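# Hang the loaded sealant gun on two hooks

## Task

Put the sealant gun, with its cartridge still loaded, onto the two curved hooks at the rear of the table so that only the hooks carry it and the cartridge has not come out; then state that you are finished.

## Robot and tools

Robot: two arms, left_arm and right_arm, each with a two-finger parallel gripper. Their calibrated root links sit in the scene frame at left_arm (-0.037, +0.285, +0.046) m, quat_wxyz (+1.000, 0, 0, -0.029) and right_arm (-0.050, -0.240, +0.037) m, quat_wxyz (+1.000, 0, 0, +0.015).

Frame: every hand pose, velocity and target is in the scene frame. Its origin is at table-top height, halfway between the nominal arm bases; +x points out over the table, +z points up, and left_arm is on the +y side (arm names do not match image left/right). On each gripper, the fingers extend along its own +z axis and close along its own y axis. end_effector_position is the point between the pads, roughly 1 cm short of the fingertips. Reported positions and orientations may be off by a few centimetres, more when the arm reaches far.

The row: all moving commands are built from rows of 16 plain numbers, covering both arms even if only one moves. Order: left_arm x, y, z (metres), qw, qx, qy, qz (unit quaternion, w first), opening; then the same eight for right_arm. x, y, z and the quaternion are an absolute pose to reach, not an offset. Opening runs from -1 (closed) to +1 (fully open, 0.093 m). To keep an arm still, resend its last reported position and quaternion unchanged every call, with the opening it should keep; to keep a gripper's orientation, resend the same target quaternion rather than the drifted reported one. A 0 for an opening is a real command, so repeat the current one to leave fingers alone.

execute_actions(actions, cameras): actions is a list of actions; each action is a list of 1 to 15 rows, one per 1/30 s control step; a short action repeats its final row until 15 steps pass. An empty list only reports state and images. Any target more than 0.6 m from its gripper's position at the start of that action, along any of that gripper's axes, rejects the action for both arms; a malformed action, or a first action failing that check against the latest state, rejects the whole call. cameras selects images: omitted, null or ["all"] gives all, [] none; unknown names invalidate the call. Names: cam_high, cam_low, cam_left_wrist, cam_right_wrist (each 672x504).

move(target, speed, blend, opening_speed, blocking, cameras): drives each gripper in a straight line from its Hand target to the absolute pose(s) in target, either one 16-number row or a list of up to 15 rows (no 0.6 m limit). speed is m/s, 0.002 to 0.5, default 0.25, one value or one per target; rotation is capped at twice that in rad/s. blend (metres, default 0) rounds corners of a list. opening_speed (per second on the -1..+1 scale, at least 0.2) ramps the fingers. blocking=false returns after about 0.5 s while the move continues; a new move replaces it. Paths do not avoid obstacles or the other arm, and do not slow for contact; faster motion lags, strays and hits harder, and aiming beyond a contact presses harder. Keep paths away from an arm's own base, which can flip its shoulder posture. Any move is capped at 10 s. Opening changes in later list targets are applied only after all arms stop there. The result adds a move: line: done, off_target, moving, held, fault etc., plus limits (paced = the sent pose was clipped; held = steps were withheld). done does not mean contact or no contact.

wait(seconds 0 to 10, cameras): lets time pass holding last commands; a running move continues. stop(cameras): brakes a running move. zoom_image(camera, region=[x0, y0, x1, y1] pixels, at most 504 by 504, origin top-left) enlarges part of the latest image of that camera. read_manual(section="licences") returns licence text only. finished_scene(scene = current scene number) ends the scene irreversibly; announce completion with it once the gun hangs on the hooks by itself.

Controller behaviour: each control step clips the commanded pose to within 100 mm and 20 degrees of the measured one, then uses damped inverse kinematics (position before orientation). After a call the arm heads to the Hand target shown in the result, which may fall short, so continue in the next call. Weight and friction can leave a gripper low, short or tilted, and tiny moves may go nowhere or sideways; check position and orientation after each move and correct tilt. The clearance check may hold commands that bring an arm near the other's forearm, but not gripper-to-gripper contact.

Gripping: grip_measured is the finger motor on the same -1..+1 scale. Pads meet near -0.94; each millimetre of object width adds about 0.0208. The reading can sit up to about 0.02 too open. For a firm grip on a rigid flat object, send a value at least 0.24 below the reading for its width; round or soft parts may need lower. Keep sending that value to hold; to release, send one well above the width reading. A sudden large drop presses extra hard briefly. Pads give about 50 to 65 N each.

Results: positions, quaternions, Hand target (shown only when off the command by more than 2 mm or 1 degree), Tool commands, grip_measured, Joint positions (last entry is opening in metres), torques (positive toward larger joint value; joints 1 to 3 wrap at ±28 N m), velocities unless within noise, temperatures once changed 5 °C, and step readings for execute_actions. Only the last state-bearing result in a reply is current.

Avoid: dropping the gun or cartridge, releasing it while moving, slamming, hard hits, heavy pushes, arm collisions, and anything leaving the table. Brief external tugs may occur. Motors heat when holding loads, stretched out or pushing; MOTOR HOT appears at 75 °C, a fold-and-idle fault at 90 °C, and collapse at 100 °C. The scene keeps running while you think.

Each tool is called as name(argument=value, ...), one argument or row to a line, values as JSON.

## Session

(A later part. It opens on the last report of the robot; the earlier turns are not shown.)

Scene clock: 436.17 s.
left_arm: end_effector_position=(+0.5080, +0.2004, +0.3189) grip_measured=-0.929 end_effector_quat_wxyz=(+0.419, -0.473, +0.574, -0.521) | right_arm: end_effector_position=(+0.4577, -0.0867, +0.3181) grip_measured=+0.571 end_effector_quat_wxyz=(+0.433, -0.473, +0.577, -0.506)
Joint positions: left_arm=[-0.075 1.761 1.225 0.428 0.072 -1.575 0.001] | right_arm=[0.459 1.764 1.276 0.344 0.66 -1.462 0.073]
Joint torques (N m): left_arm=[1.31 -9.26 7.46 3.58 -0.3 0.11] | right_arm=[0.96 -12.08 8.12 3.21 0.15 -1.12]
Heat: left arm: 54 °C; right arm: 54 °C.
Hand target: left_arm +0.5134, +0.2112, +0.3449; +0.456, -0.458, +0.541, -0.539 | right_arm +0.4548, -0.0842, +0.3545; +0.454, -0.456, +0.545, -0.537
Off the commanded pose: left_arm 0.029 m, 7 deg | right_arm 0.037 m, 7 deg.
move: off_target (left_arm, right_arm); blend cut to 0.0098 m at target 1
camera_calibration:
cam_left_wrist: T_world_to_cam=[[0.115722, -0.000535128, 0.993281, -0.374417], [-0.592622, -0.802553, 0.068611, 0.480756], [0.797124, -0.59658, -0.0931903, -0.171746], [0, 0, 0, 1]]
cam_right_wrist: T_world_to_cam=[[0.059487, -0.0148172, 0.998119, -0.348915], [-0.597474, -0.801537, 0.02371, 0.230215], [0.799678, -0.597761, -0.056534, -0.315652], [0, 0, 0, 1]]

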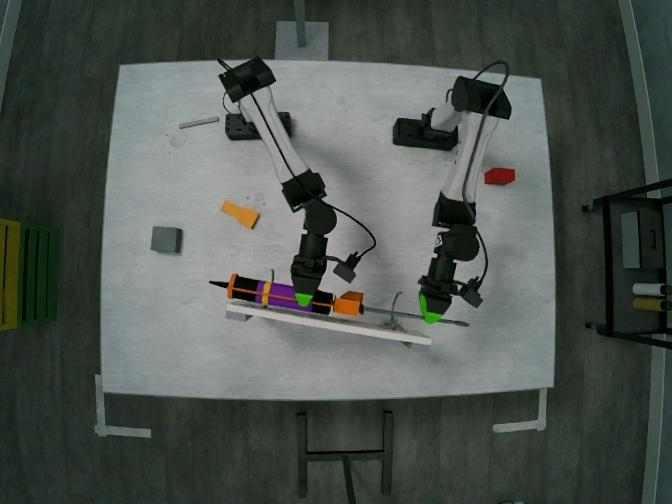

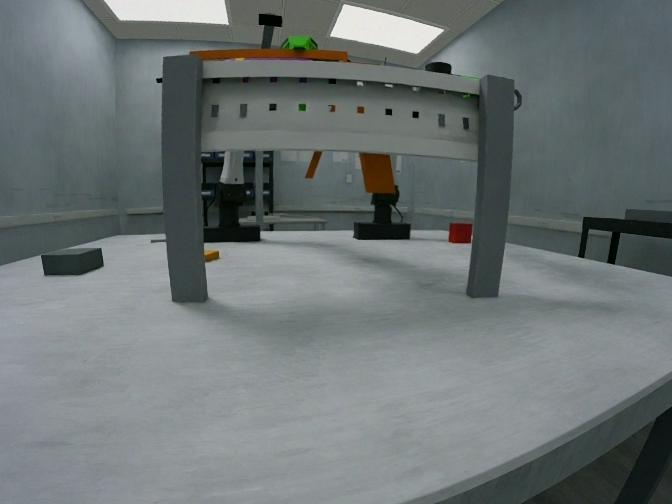

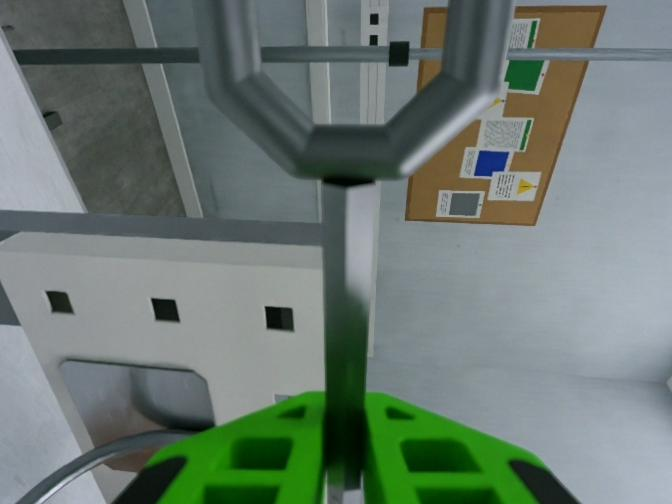

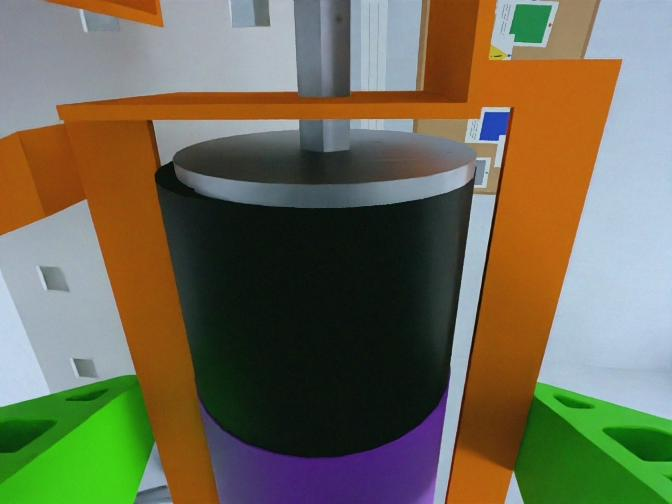

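move(
  target=[0.526,0.211,0.31,0.457,-0.457,0.54,-0.54,-1,0.451,-0.083,0.318,0.457,-0.457,0.54,-0.54,0.0],
  speed=0.05,
)

zoom_image(
  camera="cam_high",
  region=[190, 200, 490, 350],
)

Scene clock: 445.30 s.
left_arm: end_effector_position=(+0.5165, +0.1968, +0.2829) grip_measured=-0.929 end_effector_quat_wxyz=(+0.413, -0.470, +0.578, -0.523) | right_arm: end_effector_position=(+0.4515, -0.0875, +0.2828) grip_measured=+0.571 end_effector_quat_wxyz=(+0.434, -0.473, +0.575, -0.508)
Joint positions: left_arm=[-0.075 1.841 1.177 0.552 0.087 -1.575 0.001] | right_arm=[0.465 1.786 1.151 0.497 0.666 -1.466 0.073]
Joint torques (N m): left_arm=[1.58 -9.72 7.5 3.63 -0.42 0.08] | right_arm=[1.07 -12.07 7.72 3.2 0.17 -1.06]
Hand target: left_arm +0.5231, +0.2112, +0.3100; +0.455, -0.458, +0.541, -0.539 | right_arm +0.4493, -0.0840, +0.3174; +0.454, -0.456, +0.545, -0.538
Off the commanded pose: left_arm 0.032 m, 7 deg | right_arm 0.036 m, 6 deg.
move: off_target (left_arm, right_arm)
camera_calibration:
cam_left_wrist: T_world_to_cam=[[0.119965, -0.00159042, 0.992777, -0.34153], [-0.603856, -0.793862, 0.0716972, 0.488629], [0.788014, -0.608095, -0.0961964, -0.176227], [0, 0, 0, 1]]
cam_right_wrist: T_world_to_cam=[[0.0551819, -0.0121001, 0.998403, -0.311204], [-0.597427, -0.801584, 0.0233051, 0.226793], [0.800022, -0.597759, -0.0514619, -0.314842], [0, 0, 0, 1]]

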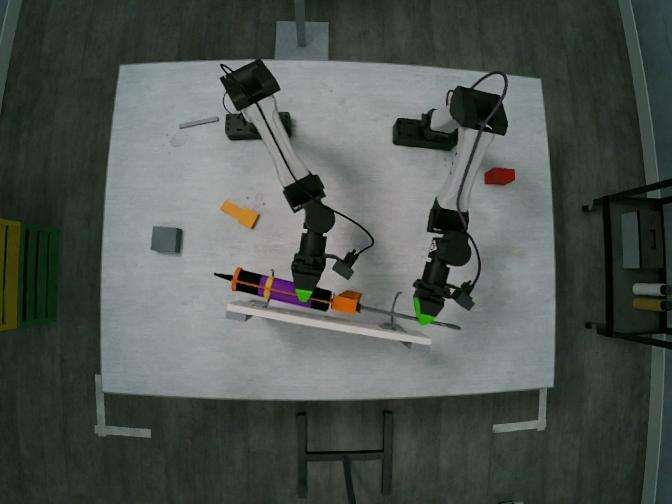

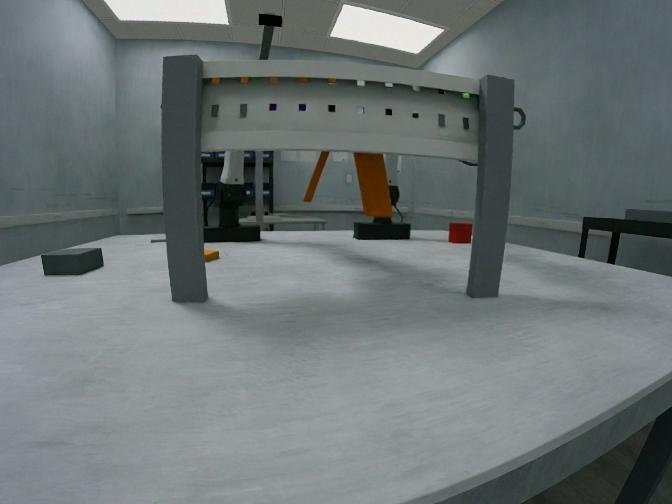

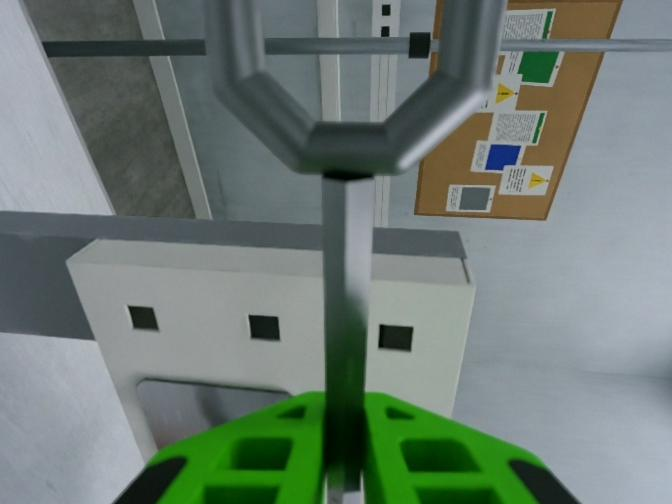

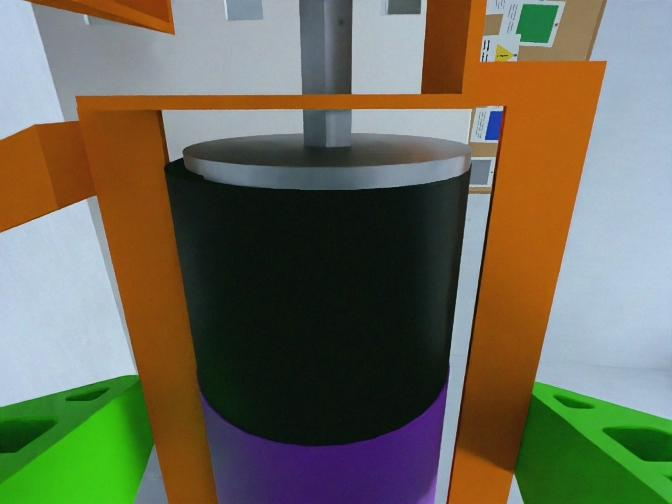

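Scaled by 1.680 from the camera's 672x504 image, which has a finer 960x720 frame.

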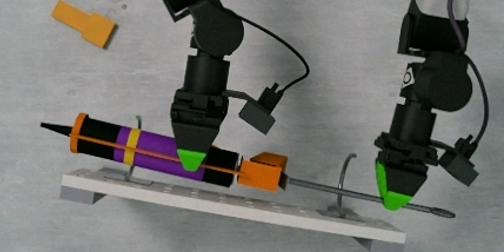

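move(
  target=[0.527,0.213,0.28,0.457,-0.457,0.54,-0.54,-1,0.452,-0.081,0.287,0.457,-0.457,0.54,-0.54,0.0],
  speed=0.04,
)

zoom_image(
  camera="cam_high",
  region=[190, 200, 490, 350],
)

Scene clock: 457.70 s.
left_arm: end_effector_position=(+0.5179, +0.1979, +0.2557) grip_measured=-0.929 end_effector_quat_wxyz=(+0.414, -0.469, +0.577, -0.525) | right_arm: end_effector_position=(+0.4524, -0.0863, +0.2559) grip_measured=+0.571 end_effector_quat_wxyz=(+0.435, -0.471, +0.573, -0.511)
Joint positions: left_arm=[-0.071 1.895 1.123 0.665 0.092 -1.575 0.001] | right_arm=[0.467 1.84 1.091 0.622 0.671 -1.474 0.073]
Joint torques (N m): left_arm=[1.74 -9.74 7.05 3.61 -0.42 0.09] | right_arm=[1.11 -11.92 7.19 3.16 0.15 -1]
Hand target: left_arm +0.5245, +0.2131, +0.2800; +0.455, -0.458, +0.541, -0.539 | right_arm +0.4507, -0.0818, +0.2867; +0.454, -0.457, +0.544, -0.538
Off the commanded pose: left_arm 0.030 m, 7 deg | right_arm 0.032 m, 6 deg.
move: off_target (left_arm, right_arm)
camera_calibration:
cam_left_wrist: T_world_to_cam=[[0.115155, -0.000555168, 0.993347, -0.312507], [-0.605384, -0.792873, 0.0697369, 0.493363], [0.787559, -0.609387, -0.0916396, -0.179948], [0, 0, 0, 1]]
cam_right_wrist: T_world_to_cam=[[0.0464723, -0.00939883, 0.998875, -0.280365], [-0.598782, -0.800654, 0.0203244, 0.230386], [0.799563, -0.599053, -0.0428361, -0.318243], [0, 0, 0, 1]]

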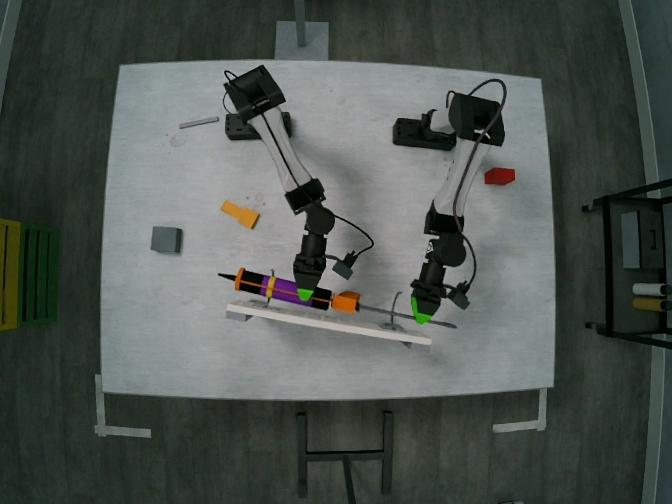

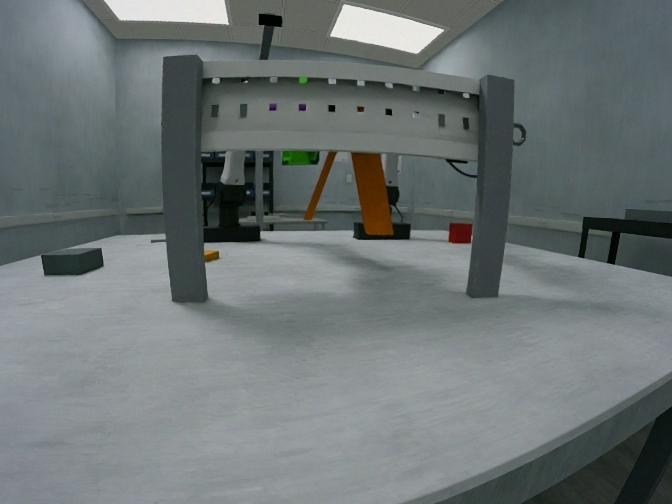

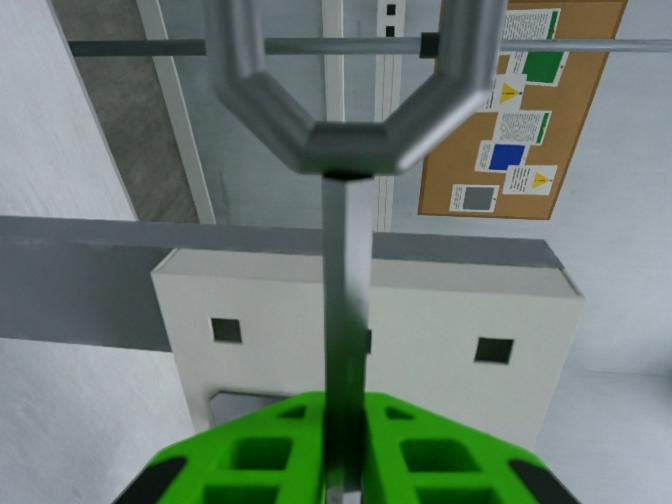

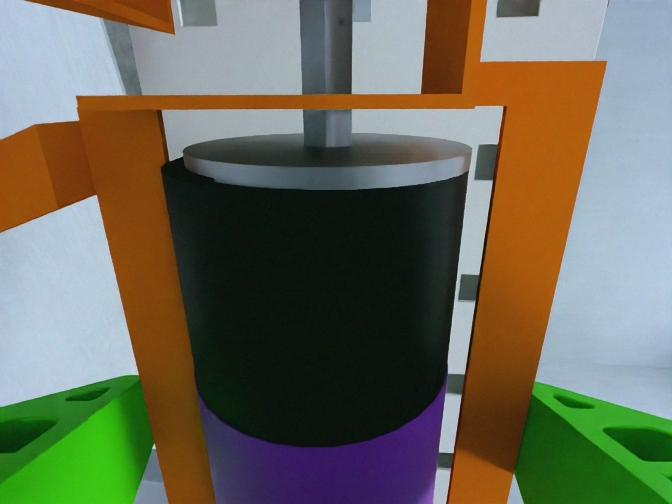

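Scaled by 1.680 from the camera's 672x504 image, which has a finer 960x720 frame.

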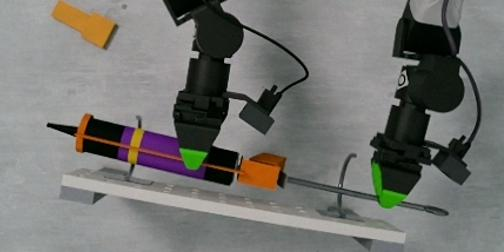

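move(
  target=[0.527,0.213,0.252,0.457,-0.457,0.54,-0.54,-1,0.452,-0.081,0.257,0.457,-0.457,0.54,-0.54,0.0],
  speed=0.04,
)

zoom_image(
  camera="cam_high",
  region=[190, 200, 490, 350],
)

Scene clock: 468.17 s.
left_arm: end_effector_position=(+0.5214, +0.1980, +0.2463) grip_measured=-0.929 end_effector_quat_wxyz=(+0.426, -0.459, +0.558, -0.545) | right_arm: end_effector_position=(+0.4519, -0.0861, +0.2519) grip_measured=+0.571 end_effector_quat_wxyz=(+0.443, -0.461, +0.551, -0.537)
Joint positions: left_arm=[-0.07 1.955 1.092 0.818 0.093 -1.592 0.001] | right_arm=[0.472 1.882 1.047 0.794 0.686 -1.551 0.073]
Joint torques (N m): left_arm=[1.62 -9.43 6.11 3.16 -0.44 0.25] | right_arm=[0.62 -9.59 6.05 2.68 -0.11 -0.22]
Hand target: left_arm +0.5262, +0.2130, +0.2519; +0.456, -0.458, +0.540, -0.539 | right_arm +0.4518, -0.0811, +0.2571; +0.456, -0.457, +0.540, -0.539
Off the commanded pose: left_arm 0.017 m, 4 deg | right_arm 0.007 m, 2 deg.
move: off_target (left_arm)
camera_calibration:
cam_left_wrist: T_world_to_cam=[[0.0569732, 0.0238221, 0.998091, -0.279236], [-0.607681, -0.79237, 0.0535998, 0.501286], [0.792135, -0.609575, -0.0306676, -0.200918], [0, 0, 0, 1]]
cam_right_wrist: T_world_to_cam=[[-0.0155572, 0.0261153, 0.999538, -0.245379], [-0.603921, -0.796962, 0.0114229, 0.235253], [0.796893, -0.603464, 0.0281701, -0.334985], [0, 0, 0, 1]]

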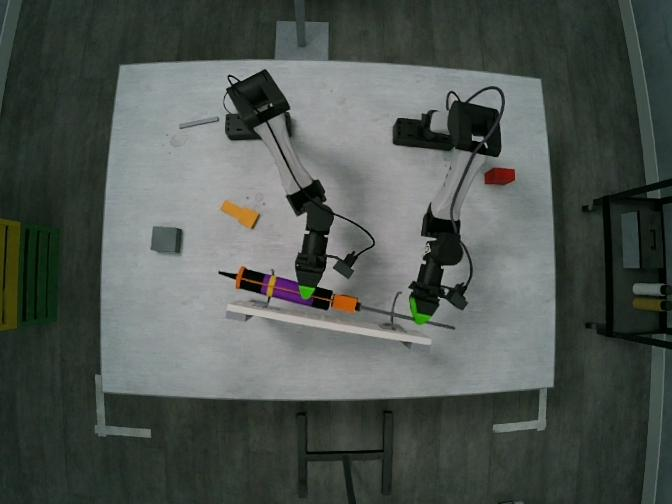

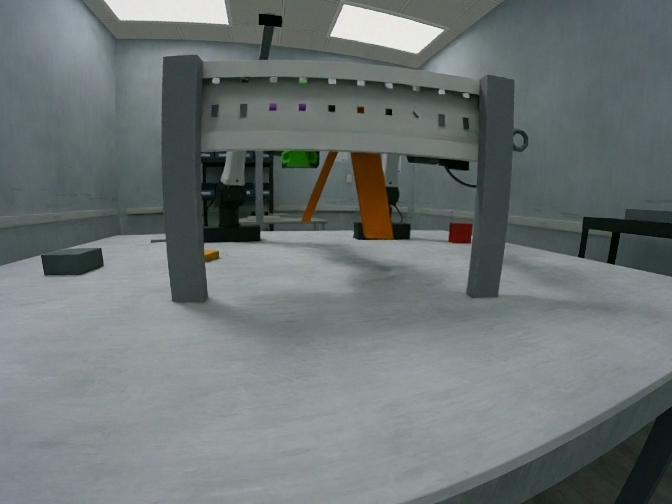

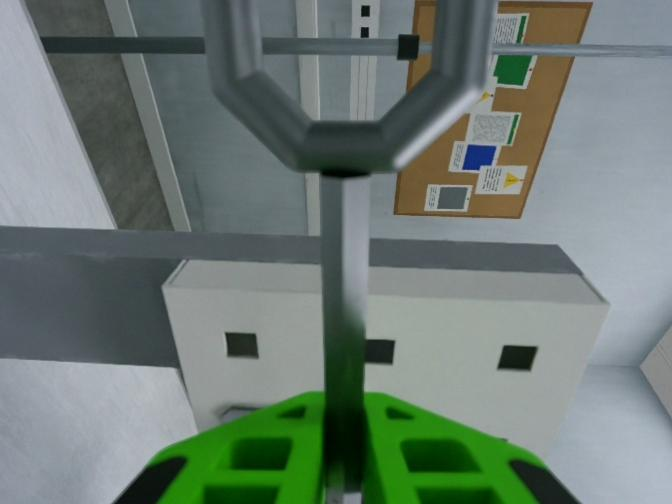

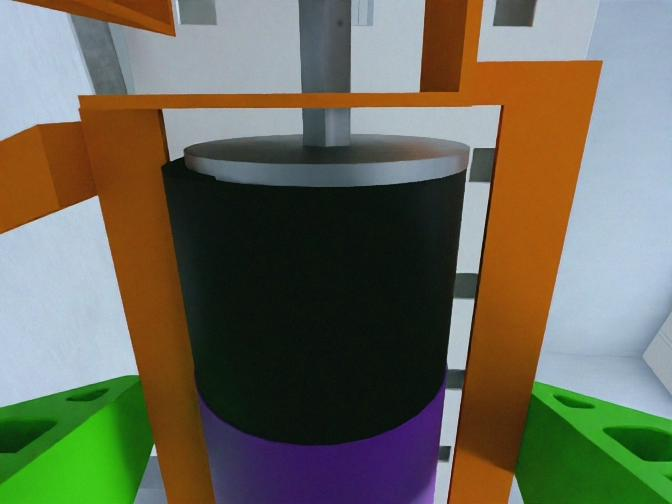

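Scaled by 1.680 from the camera's 672x504 image, which has a finer 960x720 frame.

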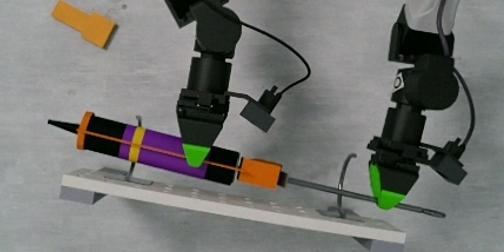

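move(
  target=[0.525,0.211,0.222,0.428,-0.484,0.506,-0.572,-1,0.452,-0.081,0.247,0.428,-0.484,0.506,-0.572,0.0],
  speed=0.04,
)

zoom_image(
  camera="cam_high",
  region=[190, 200, 490, 350],
)

Scene clock: 479.90 s.
left_arm: end_effector_position=(+0.5205, +0.1997, +0.2122) grip_measured=-0.929 end_effector_quat_wxyz=(-0.402, +0.484, -0.532, +0.567) | right_arm: end_effector_position=(+0.4519, -0.0841, +0.2433) grip_measured=+0.571 end_effector_quat_wxyz=(+0.423, -0.481, +0.521, -0.564)
Joint positions: left_arm=[-0.067 2.042 1.041 0.965 0.091 -1.69 0.001] | right_arm=[0.476 1.919 1.026 0.885 0.688 -1.668 0.073]
Joint torques (N m): left_arm=[0.92 -9.95 5.83 3.19 -0.48 0.04] | right_arm=[0.34 -9.8 5.68 2.6 -0.17 -0.43]
Hand target: left_arm +0.5243, +0.2111, +0.2222; +0.427, -0.484, +0.506, -0.572 | right_arm +0.4519, -0.0812, +0.2471; -0.427, +0.484, -0.507, +0.572
Off the commanded pose: left_arm 0.016 m, 4 deg | right_arm 0.005 m, 2 deg.
move: off_target (left_arm)
camera_calibration:
cam_left_wrist: T_world_to_cam=[[0.0683922, 0.120568, 0.990346, -0.268785], [-0.600148, -0.788003, 0.13738, 0.481363], [0.796959, -0.60375, 0.0184657, -0.214267], [0, 0, 0, 1]]
cam_right_wrist: T_world_to_cam=[[-0.0229127, 0.1252, 0.991867, -0.223348], [-0.60094, -0.794609, 0.0864185, 0.217518], [0.798966, -0.594072, 0.0934442, -0.349593], [0, 0, 0, 1]]

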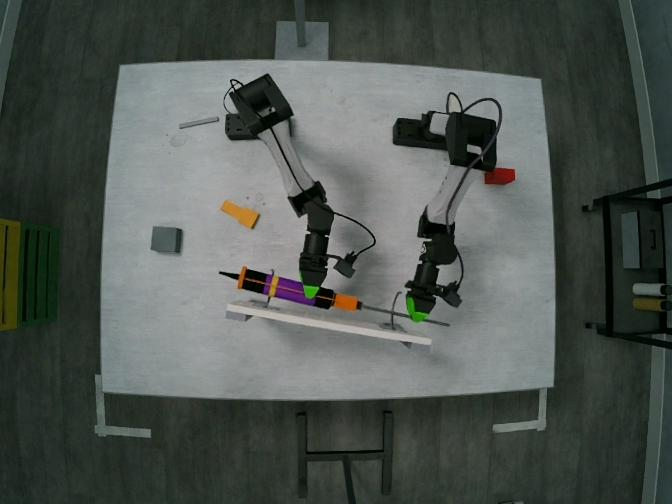

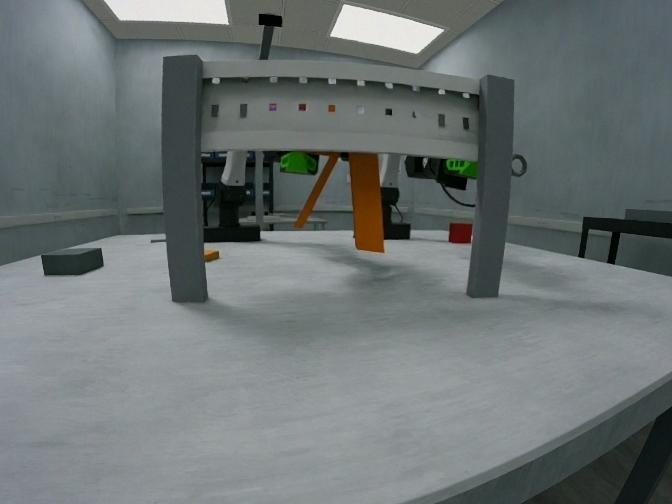

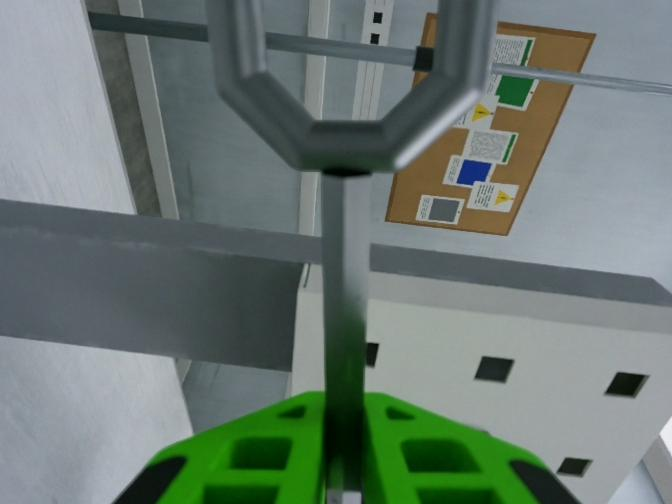

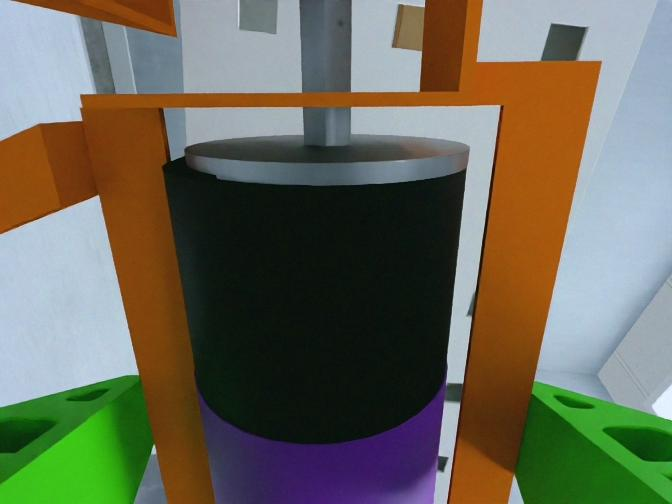

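Scaled by 1.680 from the camera's 672x504 image, which has a finer 960x720 frame.

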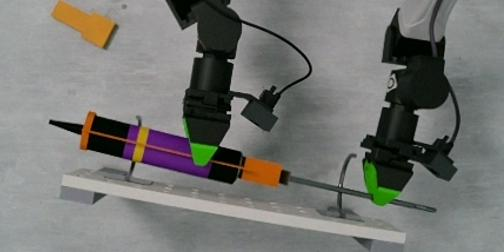

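move(
  target=[0.525,0.211,0.209,0.428,-0.484,0.506,-0.572,-1,0.452,-0.081,0.243,0.428,-0.484,0.506,-0.572,0.0],
  speed=0.04,
  cameras=["cam_high","cam_left_wrist"],
)

zoom_image(
  camera="cam_high",
  region=[190, 200, 490, 350],
)

Scene clock: 487.10 s.
left_arm: end_effector_position=(+0.5211, +0.1997, +0.2110) grip_measured=-0.929 end_effector_quat_wxyz=(-0.410, +0.475, -0.522, +0.578) | right_arm: end_effector_position=(+0.4519, -0.0839, +0.2429) grip_measured=+0.571 end_effector_quat_wxyz=(+0.424, -0.479, +0.518, -0.567)
Joint positions: left_arm=[-0.067 2.072 1.035 1.04 0.091 -1.693 0.001] | right_arm=[0.476 1.927 1.021 0.911 0.688 -1.678 0.073]
Joint torques (N m): left_arm=[0.87 -9.33 5.48 2.9 -0.49 0.09] | right_arm=[0.25 -9.58 5.53 2.46 -0.16 -0.32]
Heat: left arm: 54 °C; right arm: 49 °C.
Hand target: left_arm +0.5245, +0.2111, +0.2090; -0.427, +0.484, -0.506, +0.572 | right_arm +0.4519, -0.0810, +0.2430; -0.428, +0.484, -0.506, +0.572
Off the commanded pose: left_arm 0.012 m, 3 deg | right_arm 0.003 m, 2 deg.
move: off_target (left_arm)
camera_calibration:
cam_left_wrist: T_world_to_cam=[[0.0315556, 0.128597, 0.991195, -0.250283], [-0.604608, -0.78722, 0.121381, 0.487435], [0.795898, -0.603114, 0.0529093, -0.221606], [0, 0, 0, 1]]
Images, in order: cam_high, cam_left_wrist.

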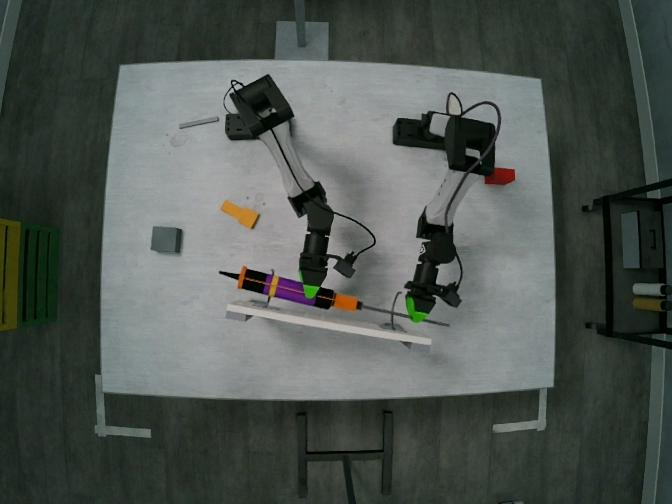

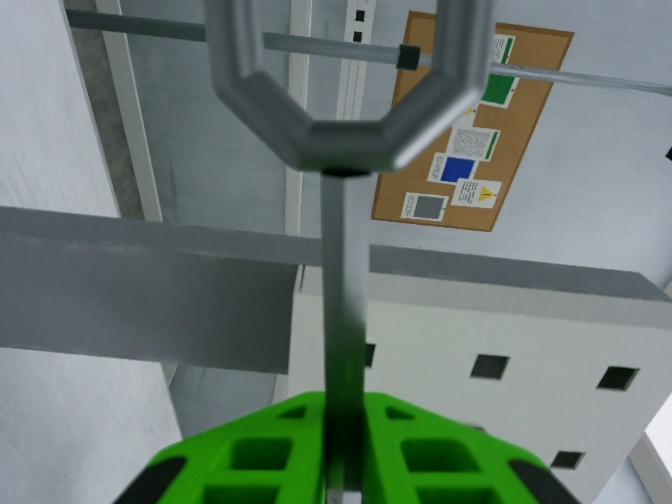

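Scaled by 1.680 from the camera's 672x504 image, which has a finer 960x720 frame.

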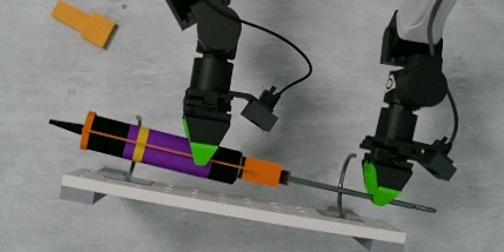

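move(
  target=[
    [0.525,0.211,0.214,0.428,-0.484,0.506,-0.572,-1,0.452,-0.081,0.243,0.428,-0.484,0.506,-0.572,0.0],
    [0.525,0.211,0.214,0.428,-0.484,0.506,-0.572,-0.2,0.452,-0.081,0.243,0.428,-0.484,0.506,-0.572,0.0],
  ],
  speed=0.04,
  opening_speed=0.6,
  cameras=["cam_high","cam_left_wrist"],
)

zoom_image(
  camera="cam_high",
  region=[190, 200, 490, 350],
)

Scene clock: 501.13 s.
left_arm: end_effector_position=(+0.5224, +0.2065, +0.2144) grip_measured=-0.203 end_effector_quat_wxyz=(-0.423, +0.481, -0.510, +0.574) | right_arm: end_effector_position=(+0.4519, -0.0839, +0.2431) grip_measured=+0.571 end_effector_quat_wxyz=(+0.425, -0.479, +0.518, -0.567)
Joint positions: left_arm=[-0.065 2.072 1.035 1.054 0.058 -1.693 0.035] | right_arm=[0.476 1.927 1.021 0.913 0.688 -1.679 0.073]
Joint torques (N m): left_arm=[0.68 -10.56 5.87 2.55 -0.12 0.08] | right_arm=[0.31 -9.62 5.56 2.46 -0.16 -0.32]
Hand target: left_arm +0.5249, +0.2111, +0.2140; -0.428, +0.484, -0.506, +0.572 | right_arm +0.4519, -0.0810, +0.2432; -0.428, +0.484, -0.506, +0.572
Off the commanded pose: left_arm 0.005 m, 1 deg | right_arm 0.003 m, 2 deg.
move: done; target 2's new opening was sent with left_arm's hand 0.012 m and 3 deg from that target
camera_calibration:
cam_left_wrist: T_world_to_cam=[[0.0135221, 0.131373, 0.991241, -0.245663], [-0.578223, -0.807741, 0.114941, 0.485021], [0.815766, -0.574713, 0.0650407, -0.237496], [0, 0, 0, 1]]
Images, in order: cam_high, cam_left_wrist.

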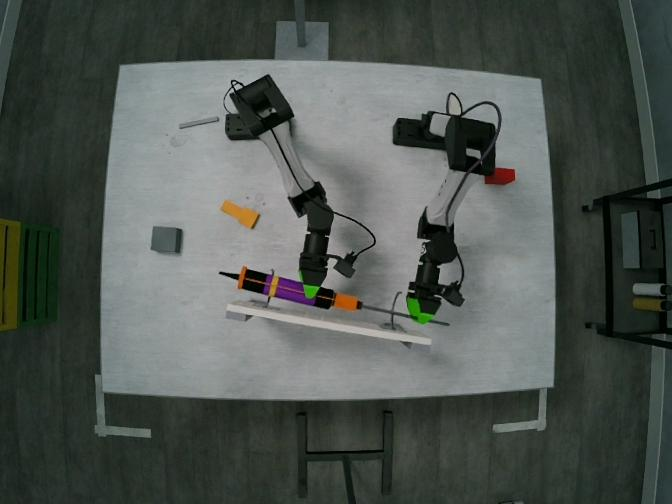

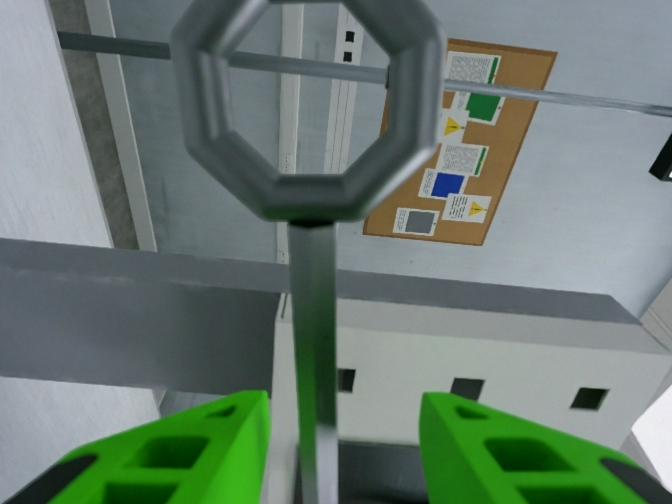

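Scaled by 1.680 from the camera's 672x504 image, which has a finer 960x720 frame.

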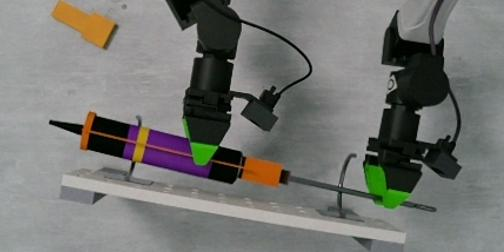

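move(
  target=[0.525,0.211,0.214,0.428,-0.484,0.506,-0.572,-0.2,0.452,-0.081,0.244,0.428,-0.484,0.506,-0.572,0.97],
  opening_speed=0.4,
)

zoom_image(
  camera="cam_high",
  region=[190, 200, 490, 350],
)

Scene clock: 509.60 s.
left_arm: end_effector_position=(+0.5224, +0.2066, +0.2145) grip_measured=-0.203 end_effector_quat_wxyz=(-0.423, +0.481, -0.510, +0.574) | right_arm: end_effector_position=(+0.4520, -0.0831, +0.2469) grip_measured=+0.968 end_effector_quat_wxyz=(-0.427, +0.479, -0.511, +0.572)
Joint positions: left_arm=[-0.065 2.072 1.035 1.054 0.058 -1.693 0.035] | right_arm=[0.476 1.927 1.021 0.931 0.683 -1.697 0.092]
Joint torques (N m): left_arm=[0.62 -10.5 5.83 2.58 -0.1 0.08] | right_arm=[0.27 -9.87 5.61 2.21 -0.13 -0.11]
Hand target: left_arm +0.5249, +0.2111, +0.2140; -0.428, +0.484, -0.506, +0.572 | right_arm +0.4520, -0.0810, +0.2442; -0.428, +0.484, -0.506, +0.572
Off the commanded pose: left_arm 0.005 m, 1 deg | right_arm 0.004 m, 1 deg.
move: done
camera_calibration:
cam_left_wrist: T_world_to_cam=[[0.0130974, 0.131431, 0.991239, -0.245553], [-0.577959, -0.807956, 0.114765, 0.485011], [0.815961, -0.574398, 0.0653793, -0.237713], [0, 0, 0, 1]]
cam_right_wrist: T_world_to_cam=[[-0.0472394, 0.137371, 0.989393, -0.214372], [-0.598839, -0.796658, 0.0820187, 0.218023], [0.799475, -0.588613, 0.119897, -0.355694], [0, 0, 0, 1]]

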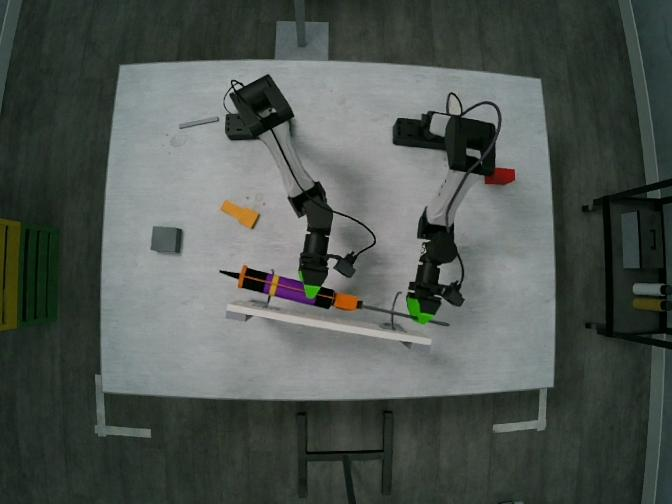

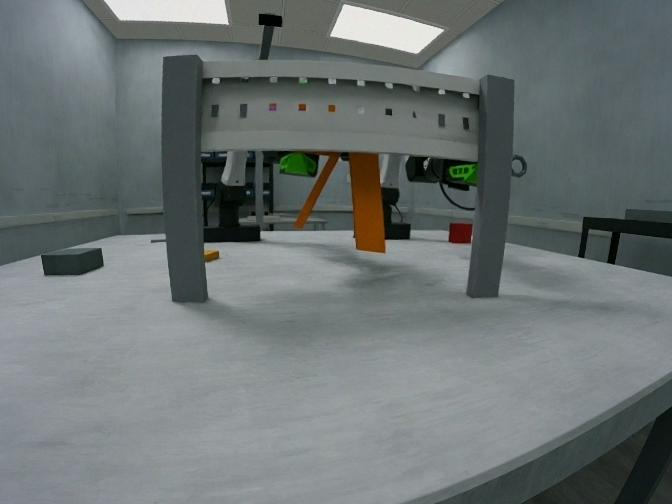

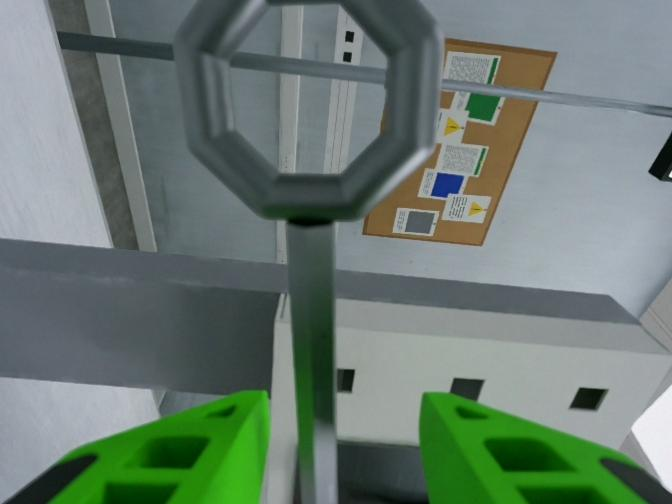

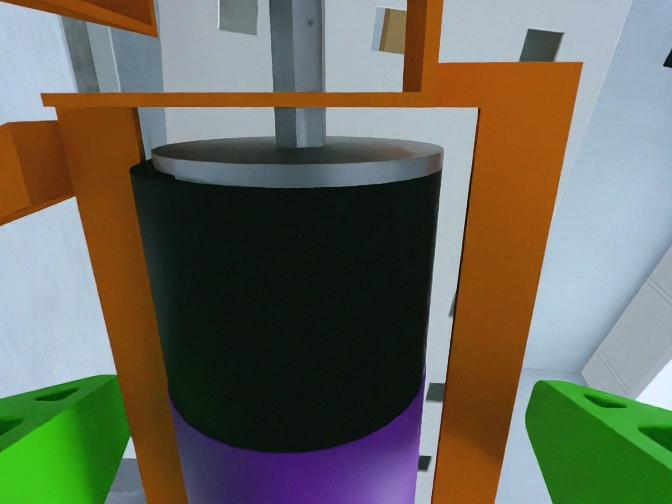

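Scaled by 1.680 from the camera's 672x504 image, which has a finer 960x720 frame.

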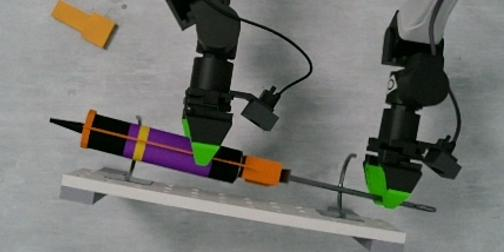

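move(
  target=[
    [0.475,0.219,0.216,0.428,-0.484,0.506,-0.572,-0.1,0.403,-0.072,0.243,0.428,-0.484,0.506,-0.572,1],
    [0.427,0.228,0.220,0.428,-0.484,0.506,-0.572,-0.1,0.354,-0.064,0.246,0.428,-0.484,0.506,-0.572,1],
    [0.39,0.234,0.220,0.428,-0.484,0.506,-0.572,-0.1,0.32,-0.058,0.246,0.428,-0.484,0.506,-0.572,1],
  ],
  speed=[0.04,0.07,0.1],
  blend=0.01,
)

zoom_image(
  camera="cam_high",
  region=[190, 200, 490, 350],
)

Scene clock: 524.07 s.
left_arm: end_effector_position=(+0.3933, +0.2326, +0.2103) grip_measured=-0.103 end_effector_quat_wxyz=(-0.423, +0.491, -0.511, +0.565) | right_arm: end_effector_position=(+0.3243, -0.0542, +0.2367) grip_measured=+1.000 end_effector_quat_wxyz=(-0.422, +0.494, -0.505, +0.568)
Joint positions: left_arm=[-0.038 1.692 0.468 1.22 0.067 -1.693 0.04] | right_arm=[0.765 1.66 0.641 1.023 0.952 -1.709 0.093]
Joint torques (N m): left_arm=[0.61 -9.4 4 2.56 0.12 0.06] | right_arm=[0.5 -10.09 4.77 2.08 0.13 -0.12]
Hand target: left_arm +0.3902, +0.2339, +0.2199; -0.428, +0.484, -0.506, +0.572 | right_arm +0.3203, -0.0578, +0.2458; -0.428, +0.484, -0.506, +0.572
Off the commanded pose: left_arm 0.010 m, 1 deg | right_arm 0.011 m, 1 deg.
move: off_target (right_arm)
camera_calibration:
cam_left_wrist: T_world_to_cam=[[0.0314766, 0.129514, 0.991078, -0.249868], [-0.561193, -0.81823, 0.12475, 0.425572], [0.827086, -0.560113, 0.0469275, -0.120942], [0, 0, 0, 1]]
cam_right_wrist: T_world_to_cam=[[-0.0295796, 0.158042, 0.986989, -0.218332], [-0.581018, -0.806192, 0.111679, 0.152104], [0.813353, -0.570155, 0.115672, -0.237905], [0, 0, 0, 1]]

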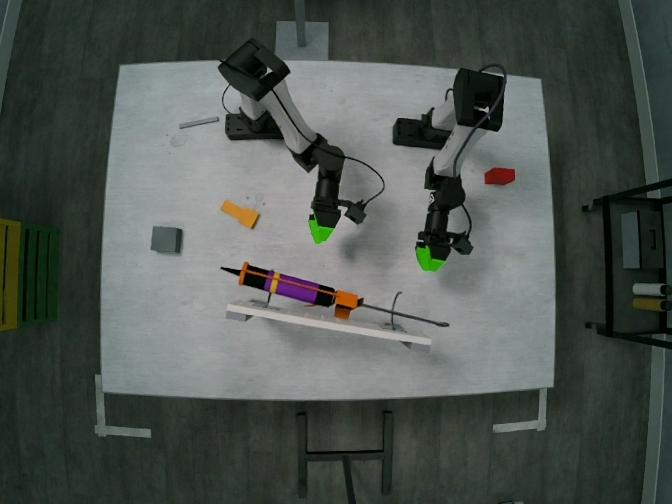

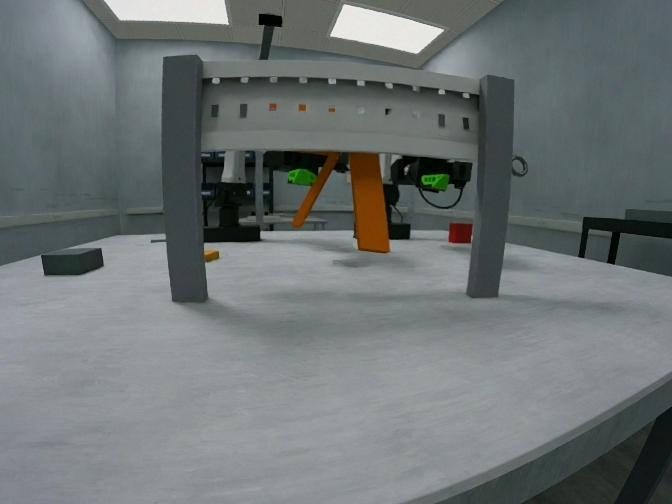

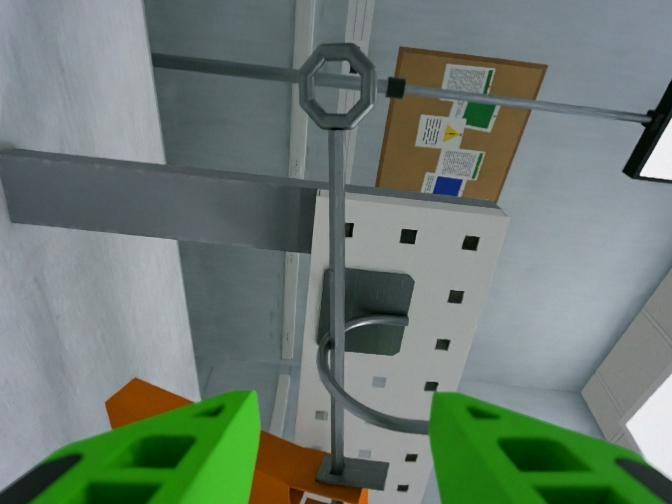

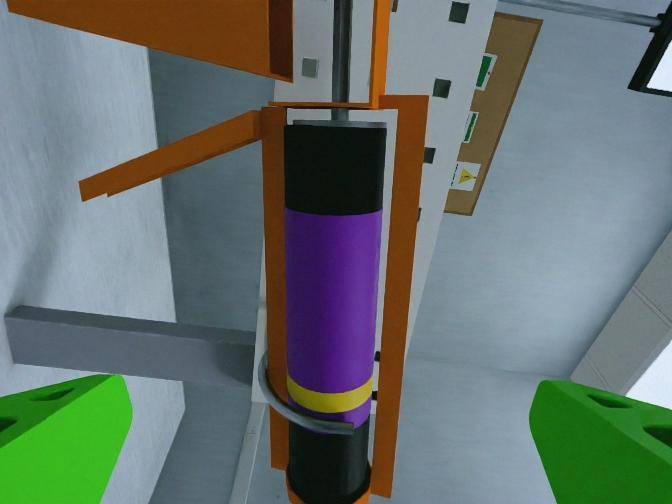

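Scaled by 1.680 from the camera's 672x504 image, which has a finer 960x720 frame.

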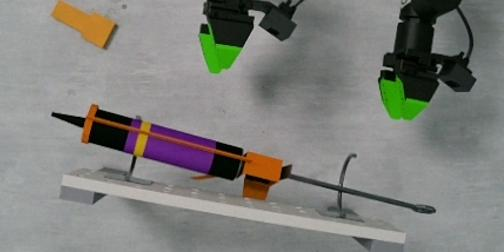

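wait(
  seconds=4,
  cameras=["cam_high","cam_right_wrist","cam_low"],
)

zoom_image(
  camera="cam_high",
  region=[190, 200, 490, 350],
)

Scene clock: 533.43 s.
left_arm: end_effector_position=(+0.3932, +0.2325, +0.2103) grip_measured=-0.103 end_effector_quat_wxyz=(-0.423, +0.491, -0.511, +0.565) | right_arm: end_effector_position=(+0.3242, -0.0544, +0.2367) grip_measured=+1.000 end_effector_quat_wxyz=(-0.422, +0.494, -0.505, +0.568)
Joint positions: left_arm=[-0.038 1.692 0.468 1.22 0.068 -1.693 0.04] | right_arm=[0.765 1.66 0.64 1.024 0.953 -1.71 0.093]
Joint torques (N m): left_arm=[0.61 -9.42 3.96 2.56 0.11 0.07] | right_arm=[0.51 -10.11 4.74 2.07 0.11 -0.11]
Hand target: left_arm +0.3902, +0.2339, +0.2199; -0.428, +0.484, -0.506, +0.572 | right_arm +0.3202, -0.0579, +0.2457; -0.428, +0.484, -0.506, +0.572
Tool commands: left_gripper/opening=-0.1 right_gripper/opening=+1.0
Off the commanded pose: left_arm 0.010 m, 1 deg | right_arm 0.011 m, 1 deg.
wait: 4.00 s; at rest from the start
camera_calibration:
cam_right_wrist: T_world_to_cam=[[-0.0296002, 0.158176, 0.986967, -0.218273], [-0.581964, -0.805515, 0.111642, 0.152219], [0.812676, -0.571075, 0.115896, -0.237861], [0, 0, 0, 1]]
Images, in order: cam_high, cam_low, cam_right_wrist.

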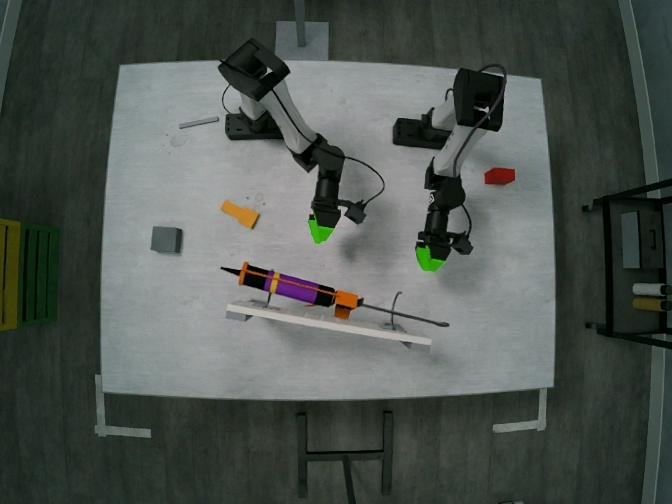

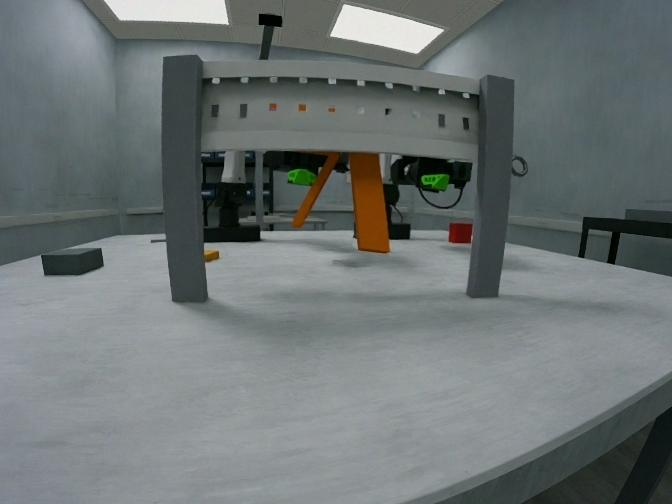

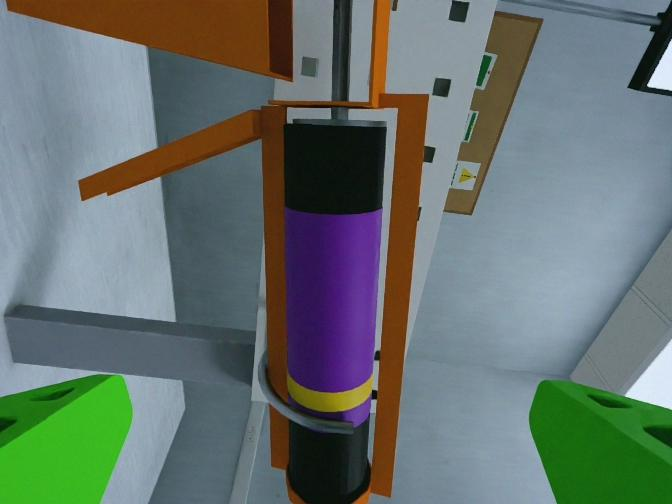

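Scaled by 1.680 from the camera's 672x504 image, which has a finer 960x720 frame.

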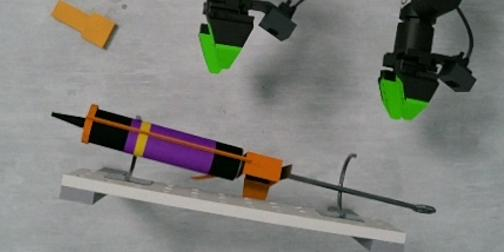

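wait(
  seconds=4,
  cameras=[],
)

finished_scene(
  scene=2,
)

Scene clock: 541.30 s.
left_arm: end_effector_position=(+0.3932, +0.2325, +0.2103) grip_measured=-0.103 end_effector_quat_wxyz=(-0.423, +0.491, -0.511, +0.565) | right_arm: end_effector_position=(+0.3242, -0.0545, +0.2367) grip_measured=+1.000 end_effector_quat_wxyz=(-0.422, +0.494, -0.505, +0.568)
Joint positions: left_arm=[-0.038 1.692 0.468 1.22 0.068 -1.693 0.04] | right_arm=[0.765 1.66 0.64 1.024 0.954 -1.71 0.093]
Joint torques (N m): left_arm=[0.55 -9.35 3.97 2.57 0.1 0.07] | right_arm=[0.49 -10.11 4.79 2.07 0.11 -0.1]
Hand target: left_arm +0.3902, +0.2339, +0.2199; -0.428, +0.484, -0.506, +0.572 | right_arm +0.3202, -0.0579, +0.2457; -0.428, +0.484, -0.506, +0.572
Tool commands: left_gripper/opening=-0.1 right_gripper/opening=+1.0
Off the commanded pose: left_arm 0.010 m, 1 deg | right_arm 0.011 m, 1 deg.
wait: 4.00 s; at rest from the start

The scene is finished: the task was done.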